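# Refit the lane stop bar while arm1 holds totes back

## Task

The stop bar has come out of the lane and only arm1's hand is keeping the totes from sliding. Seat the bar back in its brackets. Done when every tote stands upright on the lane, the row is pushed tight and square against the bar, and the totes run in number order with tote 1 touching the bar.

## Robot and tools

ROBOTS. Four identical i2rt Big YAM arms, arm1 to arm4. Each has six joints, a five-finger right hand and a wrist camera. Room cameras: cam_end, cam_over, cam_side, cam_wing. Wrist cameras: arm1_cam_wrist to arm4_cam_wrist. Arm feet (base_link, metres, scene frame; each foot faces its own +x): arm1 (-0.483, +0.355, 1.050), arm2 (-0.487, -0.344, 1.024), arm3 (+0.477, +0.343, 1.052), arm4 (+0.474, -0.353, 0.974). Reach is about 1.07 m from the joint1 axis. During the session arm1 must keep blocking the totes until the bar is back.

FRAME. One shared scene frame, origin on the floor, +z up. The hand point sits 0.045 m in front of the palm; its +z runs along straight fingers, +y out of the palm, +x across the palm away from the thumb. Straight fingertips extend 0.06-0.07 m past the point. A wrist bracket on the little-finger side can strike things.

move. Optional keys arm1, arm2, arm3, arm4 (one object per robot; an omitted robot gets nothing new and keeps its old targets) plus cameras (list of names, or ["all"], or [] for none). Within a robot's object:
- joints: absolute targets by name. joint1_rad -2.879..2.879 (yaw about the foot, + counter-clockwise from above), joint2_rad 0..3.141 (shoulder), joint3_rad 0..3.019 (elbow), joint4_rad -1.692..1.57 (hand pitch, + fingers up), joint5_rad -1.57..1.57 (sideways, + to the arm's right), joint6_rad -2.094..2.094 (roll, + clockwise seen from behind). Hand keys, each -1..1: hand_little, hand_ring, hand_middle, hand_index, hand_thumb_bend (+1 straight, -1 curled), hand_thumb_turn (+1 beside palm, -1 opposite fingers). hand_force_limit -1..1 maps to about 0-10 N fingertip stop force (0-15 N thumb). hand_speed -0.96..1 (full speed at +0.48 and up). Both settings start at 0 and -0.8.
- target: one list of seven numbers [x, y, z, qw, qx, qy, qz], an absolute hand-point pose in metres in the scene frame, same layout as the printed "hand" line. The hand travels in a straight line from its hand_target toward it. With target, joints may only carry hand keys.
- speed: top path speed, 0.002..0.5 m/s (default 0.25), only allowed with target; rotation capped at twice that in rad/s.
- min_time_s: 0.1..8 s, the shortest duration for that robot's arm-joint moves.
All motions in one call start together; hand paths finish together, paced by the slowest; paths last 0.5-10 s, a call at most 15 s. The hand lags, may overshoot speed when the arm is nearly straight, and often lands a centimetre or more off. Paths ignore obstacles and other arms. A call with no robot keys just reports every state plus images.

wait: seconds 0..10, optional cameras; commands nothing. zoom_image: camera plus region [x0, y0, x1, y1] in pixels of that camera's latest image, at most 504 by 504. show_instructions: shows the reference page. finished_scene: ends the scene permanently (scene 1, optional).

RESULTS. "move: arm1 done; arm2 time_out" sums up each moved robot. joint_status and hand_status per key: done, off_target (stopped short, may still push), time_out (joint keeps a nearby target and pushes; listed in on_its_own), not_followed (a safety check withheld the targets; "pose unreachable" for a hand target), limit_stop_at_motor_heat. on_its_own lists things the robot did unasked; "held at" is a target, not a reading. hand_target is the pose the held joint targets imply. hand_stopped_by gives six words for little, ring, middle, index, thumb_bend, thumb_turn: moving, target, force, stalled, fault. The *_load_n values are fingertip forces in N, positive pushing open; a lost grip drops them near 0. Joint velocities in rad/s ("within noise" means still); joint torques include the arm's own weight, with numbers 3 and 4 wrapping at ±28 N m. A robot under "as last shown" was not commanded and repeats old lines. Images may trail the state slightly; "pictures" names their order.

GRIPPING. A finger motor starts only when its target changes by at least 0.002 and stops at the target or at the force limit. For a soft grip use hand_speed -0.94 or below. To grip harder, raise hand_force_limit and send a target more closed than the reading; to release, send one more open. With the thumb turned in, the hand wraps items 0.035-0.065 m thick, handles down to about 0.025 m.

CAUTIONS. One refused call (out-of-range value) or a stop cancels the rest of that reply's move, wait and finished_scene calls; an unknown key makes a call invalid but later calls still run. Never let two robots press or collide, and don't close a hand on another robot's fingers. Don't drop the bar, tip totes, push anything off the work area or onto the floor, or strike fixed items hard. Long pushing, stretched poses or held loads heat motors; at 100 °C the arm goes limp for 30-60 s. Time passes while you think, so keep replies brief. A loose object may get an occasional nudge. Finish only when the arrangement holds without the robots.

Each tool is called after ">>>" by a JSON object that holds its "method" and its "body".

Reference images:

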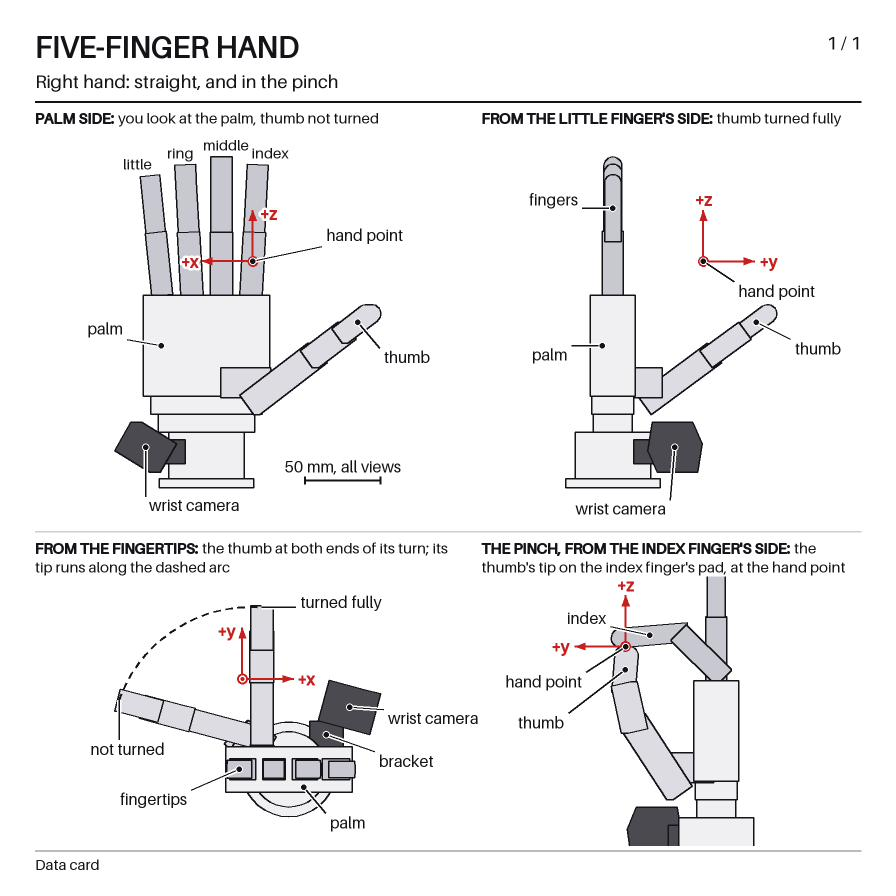

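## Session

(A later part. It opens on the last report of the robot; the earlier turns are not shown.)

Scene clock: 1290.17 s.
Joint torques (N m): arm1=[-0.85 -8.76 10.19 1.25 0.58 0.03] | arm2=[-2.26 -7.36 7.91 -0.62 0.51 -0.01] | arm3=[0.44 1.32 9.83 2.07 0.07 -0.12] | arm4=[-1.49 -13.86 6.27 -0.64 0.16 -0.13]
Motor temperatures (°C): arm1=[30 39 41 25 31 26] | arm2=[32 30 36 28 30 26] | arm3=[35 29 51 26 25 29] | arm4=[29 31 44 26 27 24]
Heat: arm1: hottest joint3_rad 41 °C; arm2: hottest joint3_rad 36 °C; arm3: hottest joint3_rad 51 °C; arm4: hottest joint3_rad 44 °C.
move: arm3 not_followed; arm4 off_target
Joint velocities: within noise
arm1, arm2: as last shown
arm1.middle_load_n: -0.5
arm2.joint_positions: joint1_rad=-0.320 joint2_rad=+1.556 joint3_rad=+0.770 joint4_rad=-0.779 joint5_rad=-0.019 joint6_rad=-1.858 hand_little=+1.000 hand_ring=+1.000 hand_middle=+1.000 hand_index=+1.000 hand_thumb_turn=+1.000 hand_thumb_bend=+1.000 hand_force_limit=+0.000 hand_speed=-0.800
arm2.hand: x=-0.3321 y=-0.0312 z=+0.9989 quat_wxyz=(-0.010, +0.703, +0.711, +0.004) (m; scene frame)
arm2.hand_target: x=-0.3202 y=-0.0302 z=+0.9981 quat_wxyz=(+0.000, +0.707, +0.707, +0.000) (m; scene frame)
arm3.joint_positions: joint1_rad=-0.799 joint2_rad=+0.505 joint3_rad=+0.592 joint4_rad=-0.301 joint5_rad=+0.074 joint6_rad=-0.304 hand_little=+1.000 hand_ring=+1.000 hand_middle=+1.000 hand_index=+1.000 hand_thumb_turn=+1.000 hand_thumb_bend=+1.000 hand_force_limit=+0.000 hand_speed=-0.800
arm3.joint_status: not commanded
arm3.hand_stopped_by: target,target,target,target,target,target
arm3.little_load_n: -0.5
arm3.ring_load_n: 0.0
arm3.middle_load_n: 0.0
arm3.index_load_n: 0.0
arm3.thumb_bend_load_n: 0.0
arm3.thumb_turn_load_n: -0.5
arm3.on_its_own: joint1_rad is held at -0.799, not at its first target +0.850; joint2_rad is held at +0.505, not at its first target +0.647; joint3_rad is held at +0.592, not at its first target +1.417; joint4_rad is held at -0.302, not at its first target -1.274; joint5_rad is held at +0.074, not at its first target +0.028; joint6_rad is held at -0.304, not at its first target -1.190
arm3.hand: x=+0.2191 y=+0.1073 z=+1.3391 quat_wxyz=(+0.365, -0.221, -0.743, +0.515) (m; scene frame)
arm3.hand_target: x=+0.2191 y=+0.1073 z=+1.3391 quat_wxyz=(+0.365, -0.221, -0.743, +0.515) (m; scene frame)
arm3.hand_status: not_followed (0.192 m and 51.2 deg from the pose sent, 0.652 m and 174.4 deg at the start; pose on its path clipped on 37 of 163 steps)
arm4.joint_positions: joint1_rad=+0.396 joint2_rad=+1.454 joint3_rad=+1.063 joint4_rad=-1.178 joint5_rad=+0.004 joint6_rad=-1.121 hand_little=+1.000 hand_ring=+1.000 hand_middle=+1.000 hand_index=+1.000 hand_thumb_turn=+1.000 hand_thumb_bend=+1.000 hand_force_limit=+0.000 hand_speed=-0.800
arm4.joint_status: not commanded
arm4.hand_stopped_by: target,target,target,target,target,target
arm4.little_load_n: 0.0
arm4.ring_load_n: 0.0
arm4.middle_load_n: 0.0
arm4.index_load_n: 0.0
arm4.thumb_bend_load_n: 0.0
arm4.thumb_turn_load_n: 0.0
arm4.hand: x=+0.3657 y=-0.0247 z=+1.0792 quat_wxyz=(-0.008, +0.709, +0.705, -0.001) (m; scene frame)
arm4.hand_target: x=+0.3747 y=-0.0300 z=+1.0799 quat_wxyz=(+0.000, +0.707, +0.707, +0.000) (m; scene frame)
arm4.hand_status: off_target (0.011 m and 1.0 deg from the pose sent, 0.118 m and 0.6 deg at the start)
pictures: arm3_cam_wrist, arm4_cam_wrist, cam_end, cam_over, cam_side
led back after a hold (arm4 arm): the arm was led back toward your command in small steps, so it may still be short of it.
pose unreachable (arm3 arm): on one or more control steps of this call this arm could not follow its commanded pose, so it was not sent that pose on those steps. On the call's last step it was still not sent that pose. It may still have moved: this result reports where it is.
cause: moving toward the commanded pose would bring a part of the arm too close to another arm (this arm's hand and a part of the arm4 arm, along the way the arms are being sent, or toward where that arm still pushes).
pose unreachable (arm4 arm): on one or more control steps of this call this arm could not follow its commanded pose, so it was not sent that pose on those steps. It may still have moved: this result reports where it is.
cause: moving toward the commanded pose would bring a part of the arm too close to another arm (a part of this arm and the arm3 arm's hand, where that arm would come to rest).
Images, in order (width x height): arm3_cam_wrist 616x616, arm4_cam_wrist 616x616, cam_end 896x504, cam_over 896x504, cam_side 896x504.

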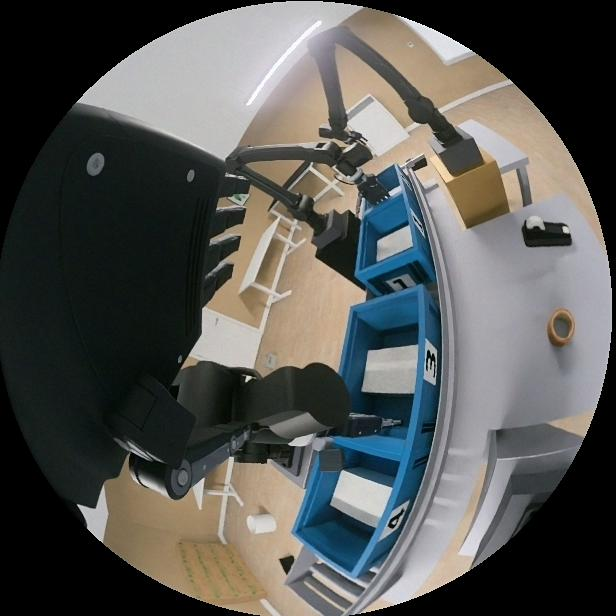

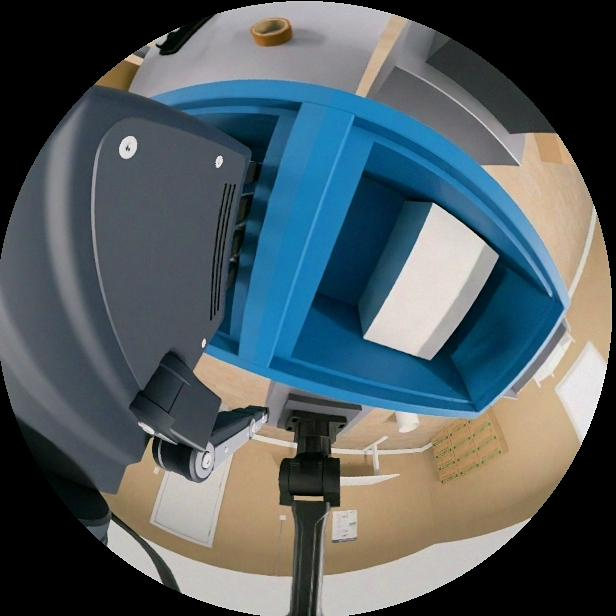

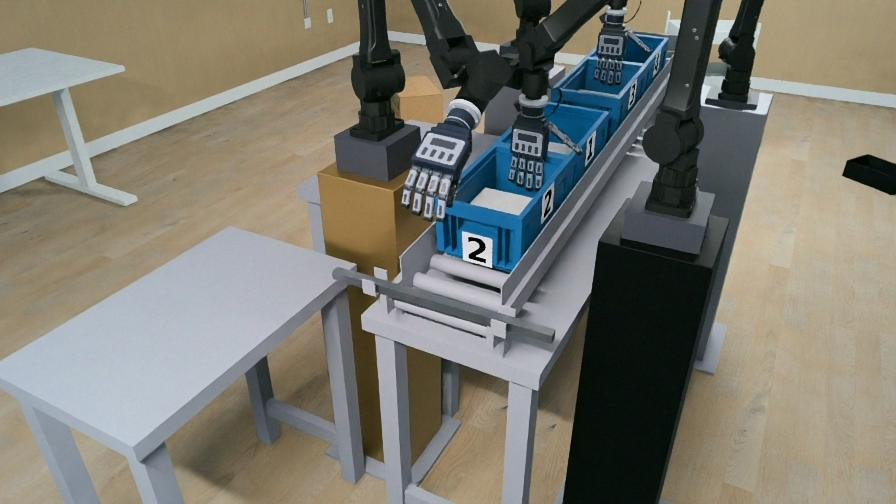

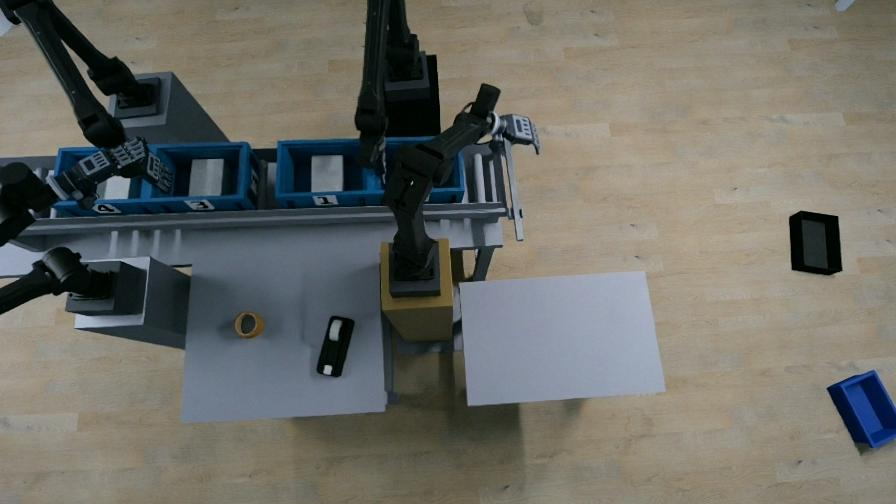

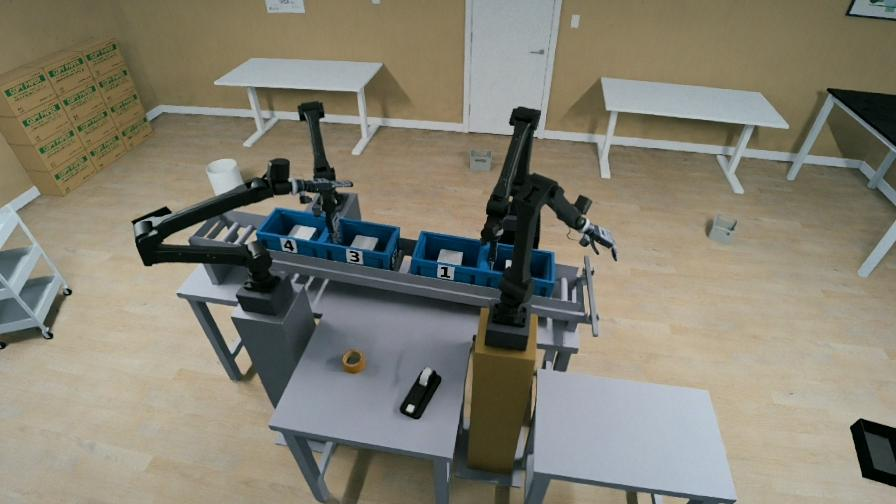

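>>> {"method": "move", "body": {"arm3": {"joints": {"joint1_rad": -1.0, "joint2_rad": 1.50, "joint3_rad": 1.086, "joint4_rad": -0.178, "joint5_rad": 0.46, "joint6_rad": 0.3}, "min_time_s": 3}, "cameras": ["arm3_cam_wrist", "cam_end", "cam_side"]}}

Scene clock: 1312.97 s.
Joint torques (N m): arm1=[-1.49 -9.17 10.3 1.26 0.55 0.12] | arm2=[-1.85 -6.89 7.9 -0.55 0.52 0.03] | arm3=[-0.56 -11.52 12.57 2.47 0.42 0.11] | arm4=[-1.03 -13.51 7.04 -0.57 0.23 -0.02]
Motor temperatures (°C): arm1=[30 39 41 25 31 26] | arm2=[32 30 36 28 30 26] | arm3=[35 29 51 26 25 29] | arm4=[29 32 43 26 27 24]
Heat: arm1: hottest joint3_rad 41 °C; arm2: hottest joint3_rad 36 °C; arm3: hottest joint3_rad 51 °C; arm4: hottest joint3_rad 43 °C.
move: arm3 done
Joint velocities: within noise
arm1, arm2: as last shown
arm1.middle_load_n: 0.0
arm3.joint_positions: joint1_rad=-0.986 joint2_rad=+1.487 joint3_rad=+1.035 joint4_rad=-0.196 joint5_rad=+0.458 joint6_rad=+0.286 hand_little=+1.000 hand_ring=+1.000 hand_middle=+1.000 hand_index=+1.000 hand_thumb_turn=+1.000 hand_thumb_bend=+1.000 hand_force_limit=+0.000 hand_speed=-0.800
arm3.joint_status: all done
arm3.hand_stopped_by: target,target,target,target,target,target
arm3.little_load_n: 0.0
arm3.ring_load_n: 0.0
arm3.middle_load_n: 0.0
arm3.index_load_n: 0.0
arm3.thumb_bend_load_n: 0.0
arm3.thumb_turn_load_n: 0.0
arm3.hand: x=-0.0426 y=+0.0717 z=+1.2039 quat_wxyz=(+0.348, -0.607, -0.630, +0.337) (m; scene frame)
arm3.hand_target: x=-0.0650 y=+0.0674 z=+1.2276 quat_wxyz=(+0.355, -0.612, -0.608, +0.360) (m; scene frame)
arm3.hand_status: not commanded
arm4.joint_positions: joint1_rad=+0.390 joint2_rad=+1.453 joint3_rad=+1.051 joint4_rad=-1.182 joint5_rad=+0.002 joint6_rad=-1.132 hand_little=+1.000 hand_ring=+1.000 hand_middle=+1.000 hand_index=+1.000 hand_thumb_turn=+1.000 hand_thumb_bend=+1.000 hand_force_limit=+0.000 hand_speed=-0.800
arm4.joint_status: not commanded
arm4.hand_stopped_by: target,target,target,target,target,target
arm4.little_load_n: 0.0
arm4.ring_load_n: 0.0
arm4.middle_load_n: 0.0
arm4.index_load_n: 0.0
arm4.thumb_bend_load_n: 0.0
arm4.thumb_turn_load_n: 0.0
arm4.hand: x=+0.3701 y=-0.0289 z=+1.0760 quat_wxyz=(-0.001, +0.707, +0.707, -0.004) (m; scene frame)
arm4.hand_target: x=+0.3747 y=-0.0299 z=+1.0800 quat_wxyz=(+0.000, +0.707, +0.707, +0.000) (m; scene frame)
arm4.hand_status: not commanded
pictures: arm3_cam_wrist, cam_end, cam_side
joint command not followed: on one or more control steps a check withheld the commanded joint targets of the arm3 arm, and it was not sent them on those steps.
cause: the commanded joint targets, or the way to them, would bring a part of the robot too close to another arm (this arm's hand and a part of the arm4 arm, 5 mm apart when this arm was first held).
joint command not followed: on one or more control steps a check withheld the commanded joint targets of the arm4 arm, and it was not sent them on those steps.
cause: the commanded joint targets, or the way to them, would bring a part of the robot too close to another arm (a part of this arm and the arm3 arm's hand, under 1 mm apart when this arm was first held).
Images, in order (width x height): arm3_cam_wrist 616x616, cam_end 896x504, cam_side 896x504.

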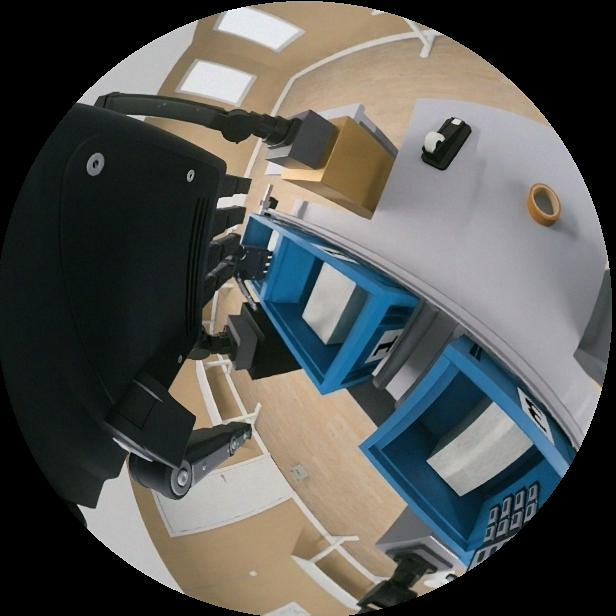

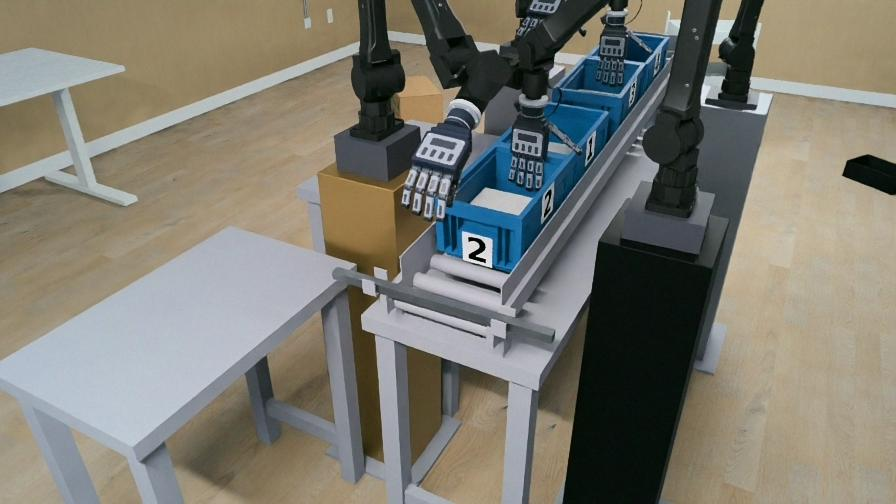

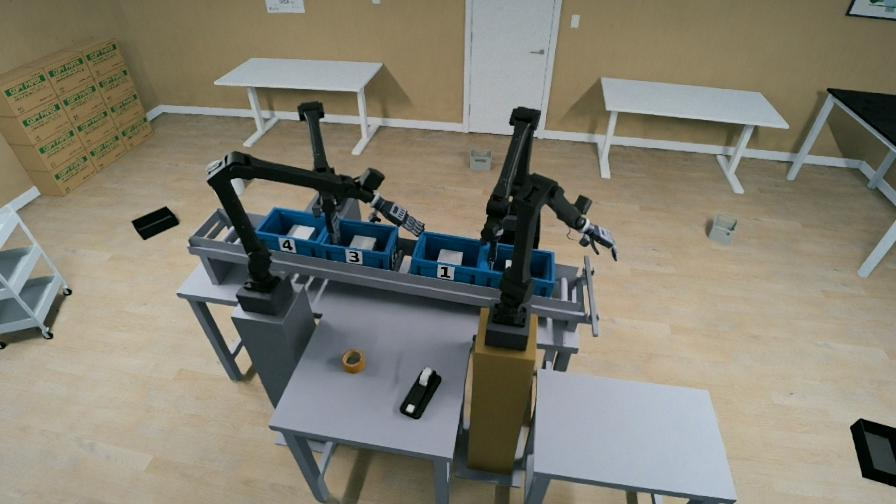

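>>> {"method": "move", "body": {"arm3": {"target": [-0.062, 0.042, 1.13, 0.3536, -0.6124, -0.6124, 0.3536], "speed": 0.15, "joints": {"hand_thumb_turn": -1.0, "hand_thumb_bend": 0.3}}, "cameras": ["arm3_cam_wrist", "cam_side"]}}

>>> {"method": "zoom_image", "body": {"camera": "arm3_cam_wrist", "region": [200, 200, 560, 540]}}

Scene clock: 1362.83 s.
Joint torques (N m): arm1=[-0.5 -8.94 10.07 1.63 0.6 0.09] | arm2=[-2.37 -6.65 8.05 -0.57 0.48 0.04] | arm3=[1.32 -13.1 7.75 2.43 0.4 0] | arm4=[-0.79 -13.98 7.06 -0.55 0.23 -0.01]
Motor temperatures (°C): arm1=[30 39 42 25 31 26] | arm2=[32 30 36 28 30 26] | arm3=[35 31 54 26 25 29] | arm4=[29 32 42 26 27 24]
Heat: arm1: hottest joint3_rad 42 °C; arm2: hottest joint3_rad 36 °C; arm3: hottest joint3_rad 54 °C; arm4: hottest joint3_rad 42 °C.
move: arm3 done
Joint velocities: within noise
arm1, arm2, arm4: as last shown
arm3.joint_positions: joint1_rad=-0.964 joint2_rad=+1.651 joint3_rad=+1.003 joint4_rad=+0.027 joint5_rad=+0.497 joint6_rad=+0.316 hand_little=+1.000 hand_ring=+1.000 hand_middle=+1.000 hand_index=+1.000 hand_thumb_turn=-1.000 hand_thumb_bend=+0.300 hand_force_limit=+0.000 hand_speed=-0.800
arm3.joint_status: all done
arm3.hand_stopped_by: target,target,target,target,target,target
arm3.little_load_n: 0.0
arm3.ring_load_n: 0.0
arm3.middle_load_n: 0.0
arm3.index_load_n: 0.0
arm3.thumb_bend_load_n: 0.0
arm3.thumb_turn_load_n: 0.0
arm3.hand: x=-0.0640 y=+0.0498 z=+1.1362 quat_wxyz=(+0.357, -0.612, -0.613, +0.350) (m; scene frame)
arm3.hand_target: x=-0.0619 y=+0.0421 z=+1.1301 quat_wxyz=(+0.354, -0.612, -0.612, +0.353) (m; scene frame)
arm3.hand_status: done (0.010 m and 0.6 deg from the pose sent, 0.082 m and 2.9 deg at the start)
pictures: arm3_cam_wrist, cam_side
Images, in order (width x height): arm3_cam_wrist 616x616, cam_side 896x504.

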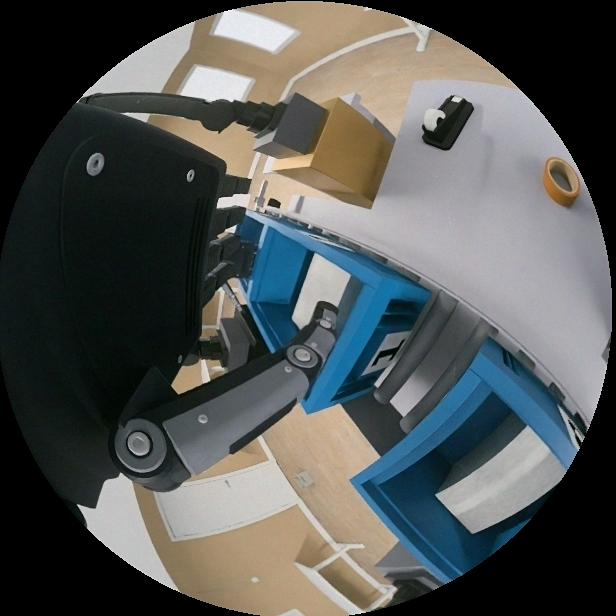

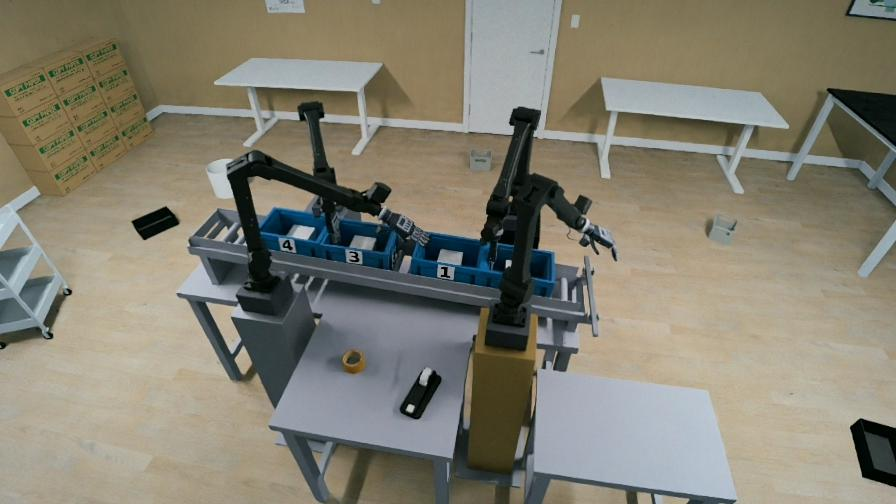

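Scaled by 1.400 from the camera's 616x616 image, which has a finer 880x880 frame.

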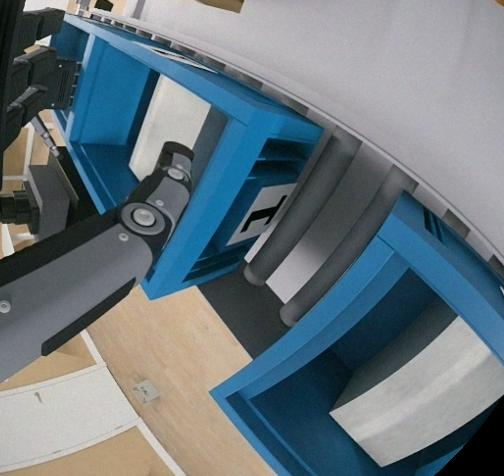

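>>> {"method": "move", "body": {"arm3": {"target": [-0.062, 0.038, 1.028, 0.3536, -0.6124, -0.6124, 0.3536], "speed": 0.08}, "cameras": ["arm3_cam_wrist", "cam_side"]}}

>>> {"method": "zoom_image", "body": {"camera": "arm3_cam_wrist", "region": [200, 180, 500, 480]}}

Scene clock: 1378.80 s.
Joint torques (N m): arm1=[-0.38 -9.29 10.4 1.11 0.58 0.16] | arm2=[-2.02 -7.82 7.9 -0.62 0.55 0.05] | arm3=[1.61 -14.27 6.11 2.39 0.4 0.01] | arm4=[-1.03 -13.8 7.06 -0.58 0.24 -0.02]
Motor temperatures (°C): arm1=[30 38 42 25 31 26] | arm2=[32 30 36 28 30 26] | arm3=[35 31 52 26 25 29] | arm4=[29 32 42 26 27 24]
Heat: arm1: hottest joint3_rad 42 °C; arm2: hottest joint3_rad 36 °C; arm3: hottest joint3_rad 52 °C; arm4: hottest joint3_rad 42 °C.
move: arm3 off_target
Joint velocities: within noise
arm1, arm2, arm4: as last shown
arm3.joint_positions: joint1_rad=-0.958 joint2_rad=+1.857 joint3_rad=+0.945 joint4_rad=+0.296 joint5_rad=+0.503 joint6_rad=+0.321 hand_little=+1.000 hand_ring=+1.000 hand_middle=+1.000 hand_index=+1.000 hand_thumb_turn=-1.000 hand_thumb_bend=+0.300 hand_force_limit=+0.000 hand_speed=-0.800
arm3.joint_status: not commanded
arm3.hand_stopped_by: target,target,target,target,target,target
arm3.little_load_n: 0.0
arm3.ring_load_n: 0.0
arm3.middle_load_n: 0.0
arm3.index_load_n: 0.0
arm3.thumb_bend_load_n: 0.0
arm3.thumb_turn_load_n: 0.0
arm3.hand: x=-0.0677 y=+0.0454 z=+1.0378 quat_wxyz=(+0.358, -0.612, -0.611, +0.352) (m; scene frame)
arm3.hand_target: x=-0.0618 y=+0.0382 z=+1.0283 quat_wxyz=(+0.353, -0.612, -0.613, +0.354) (m; scene frame)
arm3.hand_status: off_target (0.014 m and 0.6 deg from the pose sent, 0.109 m and 0.6 deg at the start)
pictures: arm3_cam_wrist, cam_side
Images, in order (width x height): arm3_cam_wrist 616x616, cam_side 896x504.

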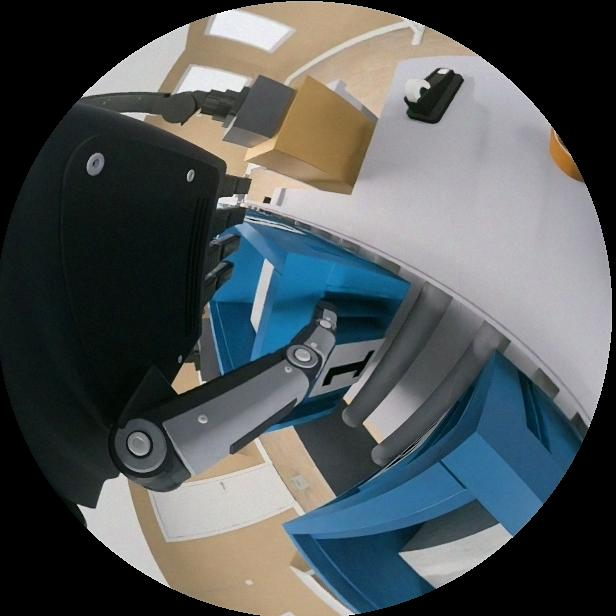

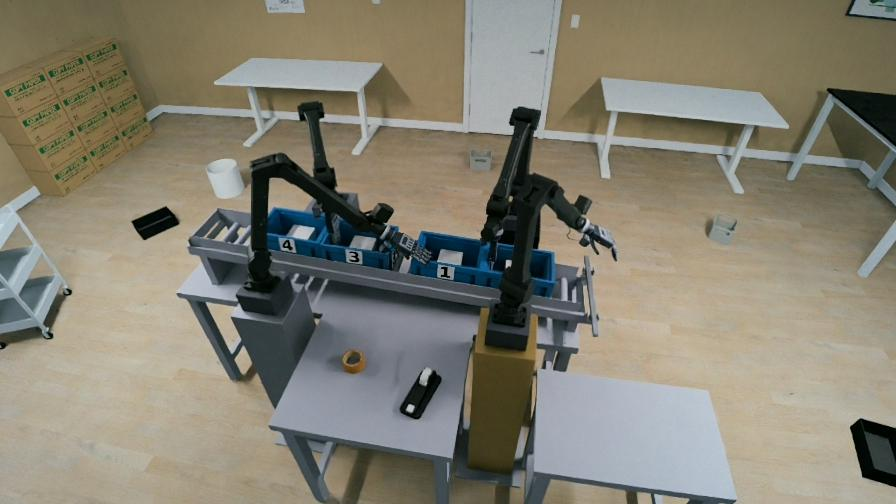

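Scaled by 1.680 from the camera's 616x616 image, which has a finer 880x880 frame.

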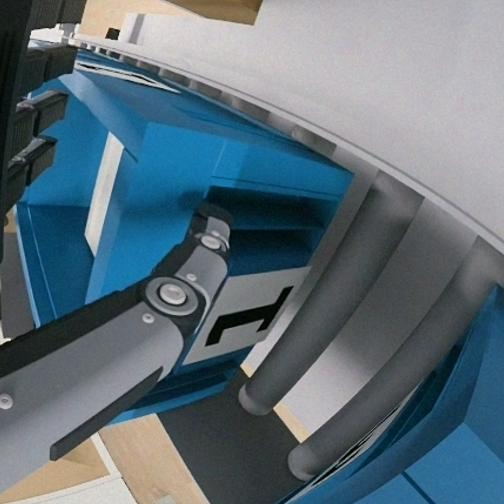

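>>> {"method": "move", "body": {"arm3": {"joints": {"hand_index": -0.15, "hand_middle": -0.15, "hand_speed": -0.85, "hand_force_limit": -0.4}}, "cameras": ["arm3_cam_wrist", "cam_side"]}}

>>> {"method": "zoom_image", "body": {"camera": "arm3_cam_wrist", "region": [180, 160, 480, 460]}}

Scene clock: 1392.93 s.
Joint torques (N m): arm1=[-0.44 -8.82 10.32 1.1 0.54 0.1] | arm2=[-1.73 -7.71 7.95 -0.39 0.27 0.1] | arm3=[1.55 -14.04 6.16 1.74 0.19 -0.03] | arm4=[-0.85 -13.74 6.99 -0.54 0.23 -0.02]
Motor temperatures (°C): arm1=[30 38 42 25 31 26] | arm2=[32 30 36 28 30 26] | arm3=[35 31 51 26 25 29] | arm4=[29 32 42 26 27 24]
Heat: arm1: hottest joint3_rad 42 °C; arm2: hottest joint3_rad 36 °C; arm3: hottest joint3_rad 51 °C; arm4: hottest joint3_rad 42 °C.
move: arm3 off_target
Joint velocities: within noise
arm1, arm2, arm4: as last shown
arm2.joint_positions: joint1_rad=-0.324 joint2_rad=+1.560 joint3_rad=+0.770 joint4_rad=-0.779 joint5_rad=-0.013 joint6_rad=-1.861 hand_little=+1.000 hand_ring=+1.000 hand_middle=+1.000 hand_index=+1.000 hand_thumb_turn=+1.000 hand_thumb_bend=+1.000 hand_force_limit=+0.000 hand_speed=-0.800
arm2.ring_load_n: -0.5
arm2.hand: x=-0.3300 y=-0.0325 z=+0.9979 quat_wxyz=(-0.007, +0.704, +0.711, +0.003) (m; scene frame)
arm2.hand_target: x=-0.3203 y=-0.0302 z=+0.9981 quat_wxyz=(+0.000, +0.707, +0.707, +0.000) (m; scene frame)
arm3.joint_positions: joint1_rad=-0.958 joint2_rad=+1.857 joint3_rad=+0.945 joint4_rad=+0.314 joint5_rad=+0.508 joint6_rad=+0.326 hand_little=+1.000 hand_ring=+1.000 hand_middle=+0.821 hand_index=+0.141 hand_thumb_turn=-1.000 hand_thumb_bend=+0.300 hand_force_limit=-0.400 hand_speed=-0.850
arm3.joint_status: hand_middle off_target (ended at +0.821, target -0.150); hand_index off_target (ended at +0.141, target -0.150); the others done
arm3.hand_stopped_by: target,target,force,force,target,target
arm3.little_load_n: 0.0
arm3.ring_load_n: 0.0
arm3.middle_load_n: 1.0
arm3.index_load_n: 3.0
arm3.thumb_bend_load_n: 0.0
arm3.thumb_turn_load_n: 0.0
arm3.hand: x=-0.0710 y=+0.0443 z=+1.0417 quat_wxyz=(+0.361, -0.613, -0.604, +0.359) (m; scene frame)
arm3.hand_target: x=-0.0618 y=+0.0382 z=+1.0283 quat_wxyz=(+0.353, -0.612, -0.612, +0.354) (m; scene frame)
arm3.hand_status: not commanded
pictures: arm3_cam_wrist, cam_side
Images, in order (width x height): arm3_cam_wrist 616x616, cam_side 896x504.

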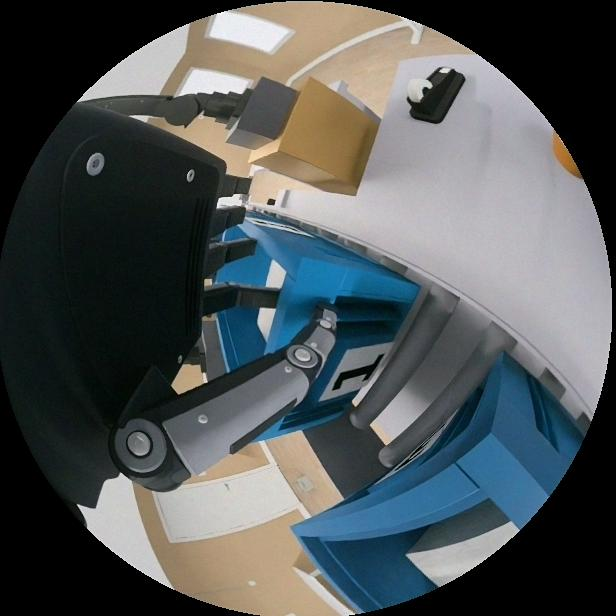

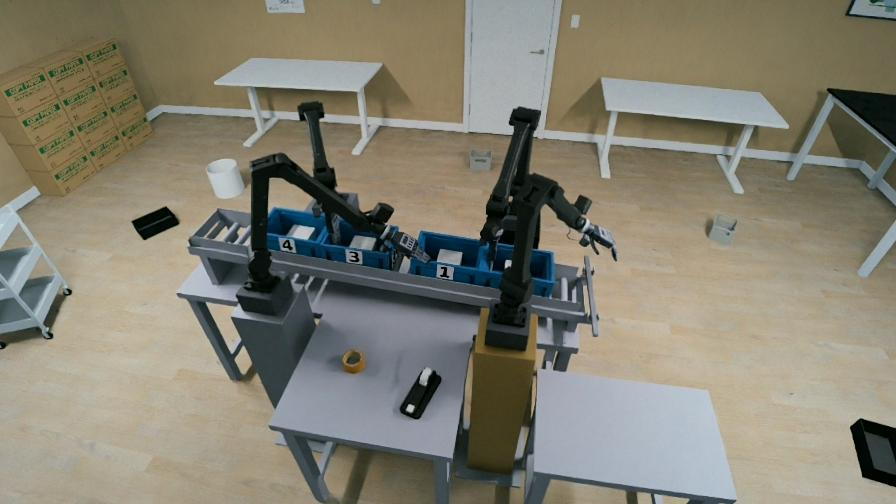

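Scaled by 1.680 from the camera's 616x616 image, which has a finer 880x880 frame.

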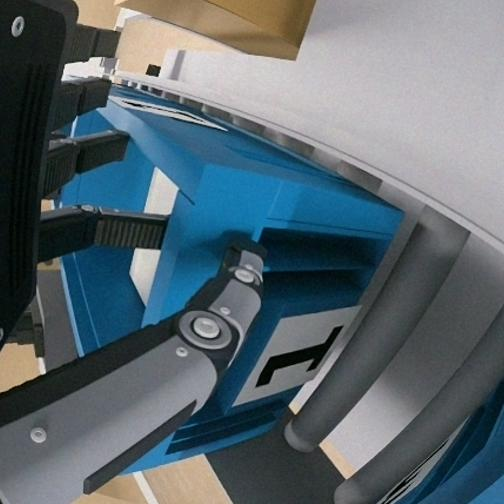

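>>> {"method": "move", "body": {"arm3": {"joints": {"hand_index": -0.2, "hand_middle": -0.2, "hand_speed": -0.85, "hand_force_limit": -0.2}}, "cameras": ["arm3_cam_wrist", "arm2_cam_wrist"]}}

>>> {"method": "zoom_image", "body": {"camera": "arm2_cam_wrist", "region": [240, 160, 616, 460]}}

Scene clock: 1404.53 s.
Joint torques (N m): arm1=[-0.79 -9.76 10.39 1.25 0.59 0.15] | arm2=[-1.49 -7.82 7.82 -0.49 0.28 0.08] | arm3=[0.79 -14.21 6.15 1.46 0.24 -0.03] | arm4=[-0.97 -13.74 7.13 -0.57 0.24 -0.01]
Motor temperatures (°C): arm1=[30 38 42 25 31 26] | arm2=[32 30 36 28 30 26] | arm3=[35 31 50 26 25 29] | arm4=[29 32 42 26 27 24]
Heat: arm1: hottest joint3_rad 42 °C; arm2: hottest joint3_rad 36 °C; arm3: hottest joint3_rad 50 °C; arm4: hottest joint3_rad 42 °C.
move: arm3 off_target
Joint velocities: within noise
arm1.joint_positions: joint1_rad=-0.488 joint2_rad=+1.560 joint3_rad=+0.796 joint4_rad=+0.001 joint5_rad=+0.886 joint6_rad=+0.557 hand_little=+0.300 hand_ring=+0.300 hand_middle=+0.300 hand_index=+0.300 hand_thumb_turn=-1.000 hand_thumb_bend=+0.450 hand_force_limit=+0.300 hand_speed=-0.800
arm1.joint_status: not commanded
arm1.hand_stopped_by: target,target,target,target,target,target
arm1.little_load_n: 0.0
arm1.ring_load_n: -0.5
arm1.middle_load_n: 0.0
arm1.index_load_n: 0.0
arm1.thumb_bend_load_n: 0.0
arm1.thumb_turn_load_n: 0.0
arm1.hand: x=-0.8335 y=-0.0361 z=+1.1021 quat_wxyz=(+0.381, -0.571, -0.630, +0.363) (m; scene frame)
arm1.hand_target: x=-0.8445 y=-0.0493 z=+1.1204 quat_wxyz=(+0.377, -0.578, -0.617, +0.378) (m; scene frame)
arm1.hand_status: not commanded
arm2.joint_positions: joint1_rad=-0.324 joint2_rad=+1.560 joint3_rad=+0.770 joint4_rad=-0.779 joint5_rad=-0.013 joint6_rad=-1.861 hand_little=+1.000 hand_ring=+1.000 hand_middle=+1.000 hand_index=+1.000 hand_thumb_turn=+1.000 hand_thumb_bend=+1.000 hand_force_limit=+0.000 hand_speed=-0.800
arm2.joint_status: not commanded
arm2.hand_stopped_by: target,target,target,target,target,target
arm2.little_load_n: 0.0
arm2.ring_load_n: 0.0
arm2.middle_load_n: 0.0
arm2.index_load_n: 0.0
arm2.thumb_bend_load_n: 0.0
arm2.thumb_turn_load_n: 0.0
arm2.hand: x=-0.3300 y=-0.0325 z=+0.9979 quat_wxyz=(-0.007, +0.704, +0.711, +0.003) (m; scene frame)
arm2.hand_target: x=-0.3203 y=-0.0302 z=+0.9981 quat_wxyz=(+0.000, +0.707, +0.707, +0.000) (m; scene frame)
arm2.hand_status: not commanded
arm3.joint_positions: joint1_rad=-0.958 joint2_rad=+1.855 joint3_rad=+0.945 joint4_rad=+0.320 joint5_rad=+0.508 joint6_rad=+0.326 hand_little=+1.000 hand_ring=+1.000 hand_middle=+0.769 hand_index=+0.129 hand_thumb_turn=-1.000 hand_thumb_bend=+0.300 hand_force_limit=-0.200 hand_speed=-0.850
arm3.joint_status: hand_middle off_target (ended at +0.769, target -0.200); hand_index off_target (ended at +0.129, target -0.200); the others done
arm3.hand_stopped_by: target,target,force,force,target,target
arm3.little_load_n: 0.0
arm3.ring_load_n: -0.5
arm3.middle_load_n: 3.5
arm3.index_load_n: 0.0
arm3.thumb_bend_load_n: 0.0
arm3.thumb_turn_load_n: 0.0
arm3.hand: x=-0.0721 y=+0.0436 z=+1.0437 quat_wxyz=(+0.362, -0.613, -0.602, +0.362) (m; scene frame)
arm3.hand_target: x=-0.0618 y=+0.0382 z=+1.0282 quat_wxyz=(+0.353, -0.612, -0.612, +0.353) (m; scene frame)
arm3.hand_status: not commanded
arm4: as last shown
pictures: arm2_cam_wrist, arm3_cam_wrist
Images, in order (width x height): arm2_cam_wrist 616x616, arm3_cam_wrist 616x616.

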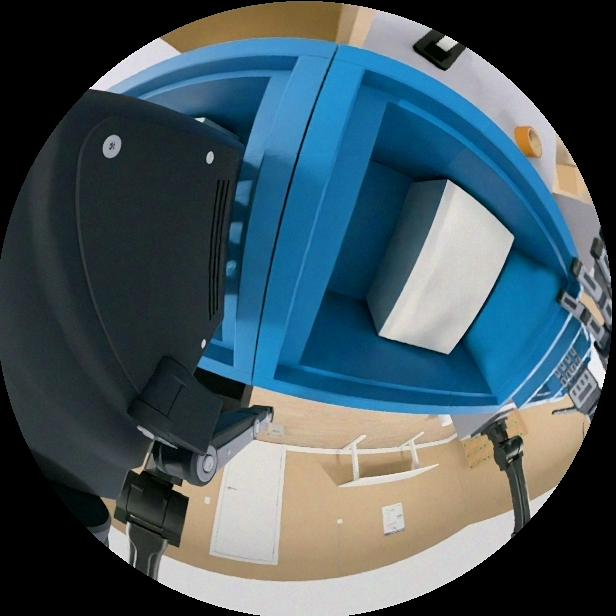

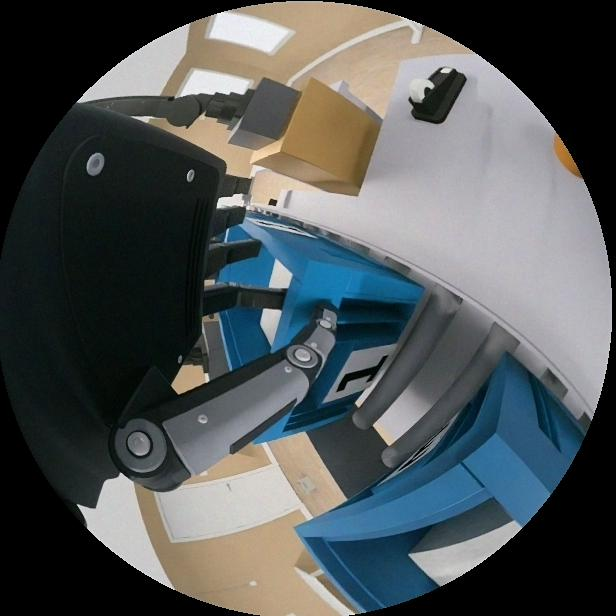

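Scaled by 1.340 from the camera's 616x616 image, which has a finer 880x880 frame.

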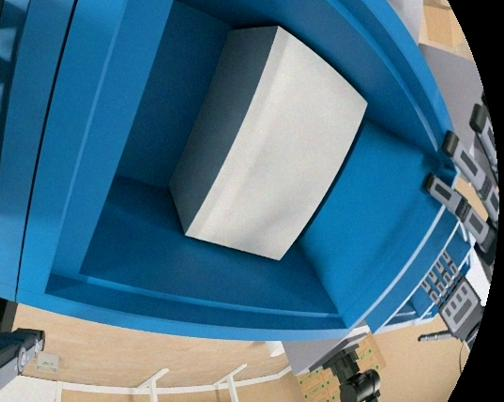

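>>> {"method": "move", "body": {"arm3": {"joints": {"hand_thumb_bend": 0.0, "hand_speed": -0.85, "hand_force_limit": -0.5}}, "arm2": {"target": [-0.345, -0.03, 0.997, 0.0, 0.7071, 0.7071, 0.0], "speed": 0.05}, "cameras": ["arm3_cam_wrist", "arm2_cam_wrist"]}}

>>> {"method": "zoom_image", "body": {"camera": "arm3_cam_wrist", "region": [180, 160, 480, 460]}}

Scene clock: 1426.07 s.
Joint torques (N m): arm1=[-0.62 -8.23 10.3 1.28 0.66 0.13] | arm2=[0.56 -8.35 6.17 -0.4 0.13 0.26] | arm3=[1.55 -13.86 6.17 1.55 0.18 -0.05] | arm4=[-0.91 -13.8 7.02 -0.51 0.24 -0.01]
Motor temperatures (°C): arm1=[29 38 42 25 31 26] | arm2=[32 30 36 28 29 26] | arm3=[35 32 49 26 25 29] | arm4=[29 32 42 26 27 24]
Heat: arm1: hottest joint3_rad 42 °C; arm2: hottest joint3_rad 36 °C; arm3: hottest joint3_rad 49 °C; arm4: hottest joint3_rad 42 °C.
move: arm2 done; arm3 off_target
Joint velocities: within noise
arm1, arm4: as last shown
arm1.ring_load_n: 0.0
arm2.joint_positions: joint1_rad=-0.286 joint2_rad=+1.560 joint3_rad=+0.770 joint4_rad=-0.781 joint5_rad=-0.009 joint6_rad=-1.813 hand_little=+1.000 hand_ring=+1.000 hand_middle=+1.000 hand_index=+1.000 hand_thumb_turn=+1.000 hand_thumb_bend=+1.000 hand_force_limit=+0.000 hand_speed=-0.800
arm2.joint_status: not commanded
arm2.hand_stopped_by: target,target,target,target,target,target
arm2.little_load_n: 0.0
arm2.ring_load_n: 0.0
arm2.middle_load_n: 0.0
arm2.index_load_n: 0.0
arm2.thumb_bend_load_n: 0.0
arm2.thumb_turn_load_n: 0.0
arm2.hand: x=-0.3426 y=-0.0305 z=+0.9981 quat_wxyz=(-0.004, +0.707, +0.707, +0.003) (m; scene frame)
arm2.hand_target: x=-0.3450 y=-0.0301 z=+0.9970 quat_wxyz=(+0.000, +0.707, +0.707, +0.000) (m; scene frame)
arm2.hand_status: done (0.003 m and 0.6 deg from the pose sent, 0.015 m and 1.0 deg at the start)
arm3.joint_positions: joint1_rad=-0.958 joint2_rad=+1.855 joint3_rad=+0.945 joint4_rad=+0.320 joint5_rad=+0.508 joint6_rad=+0.326 hand_little=+1.000 hand_ring=+1.000 hand_middle=+0.769 hand_index=+0.129 hand_thumb_turn=-1.000 hand_thumb_bend=+0.189 hand_force_limit=-0.500 hand_speed=-0.850
arm3.joint_status: hand_thumb_bend off_target (ended at +0.189, target +0.000); the others done
arm3.hand_stopped_by: target,target,force,force,force,target
arm3.little_load_n: 0.0
arm3.ring_load_n: 0.0
arm3.middle_load_n: 6.0
arm3.index_load_n: 0.0
arm3.thumb_bend_load_n: 4.0
arm3.thumb_turn_load_n: 0.5
arm3.hand: x=-0.0721 y=+0.0436 z=+1.0437 quat_wxyz=(+0.362, -0.613, -0.602, +0.362) (m; scene frame)
arm3.hand_target: x=-0.0618 y=+0.0382 z=+1.0282 quat_wxyz=(+0.353, -0.612, -0.612, +0.353) (m; scene frame)
arm3.hand_status: not commanded
pictures: arm2_cam_wrist, arm3_cam_wrist
Images, in order (width x height): arm2_cam_wrist 616x616, arm3_cam_wrist 616x616.

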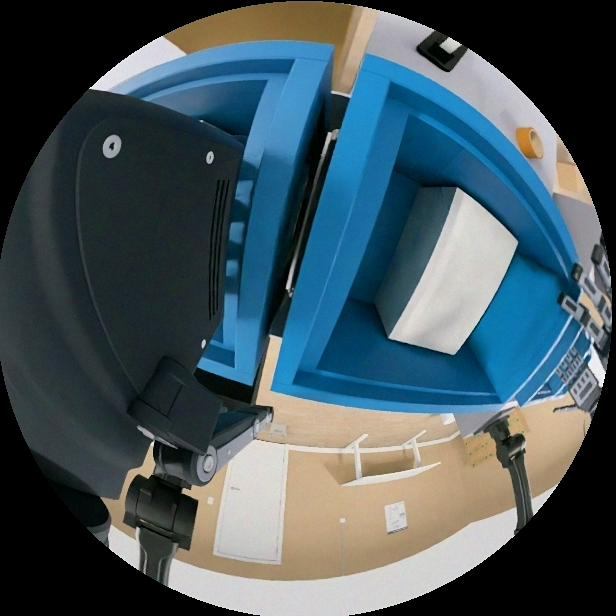

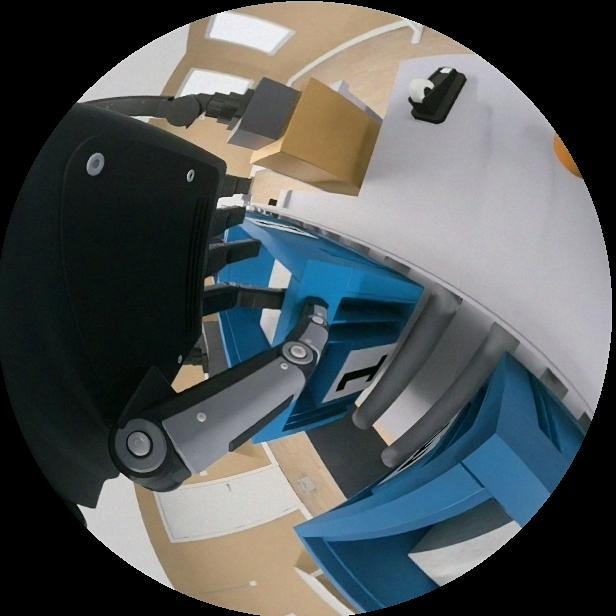

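Scaled by 1.680 from the camera's 616x616 image, which has a finer 880x880 frame.

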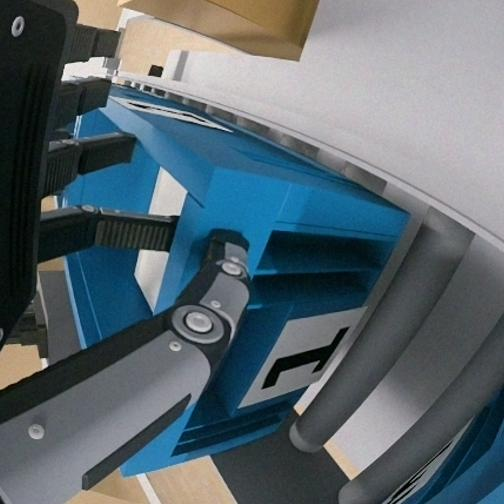

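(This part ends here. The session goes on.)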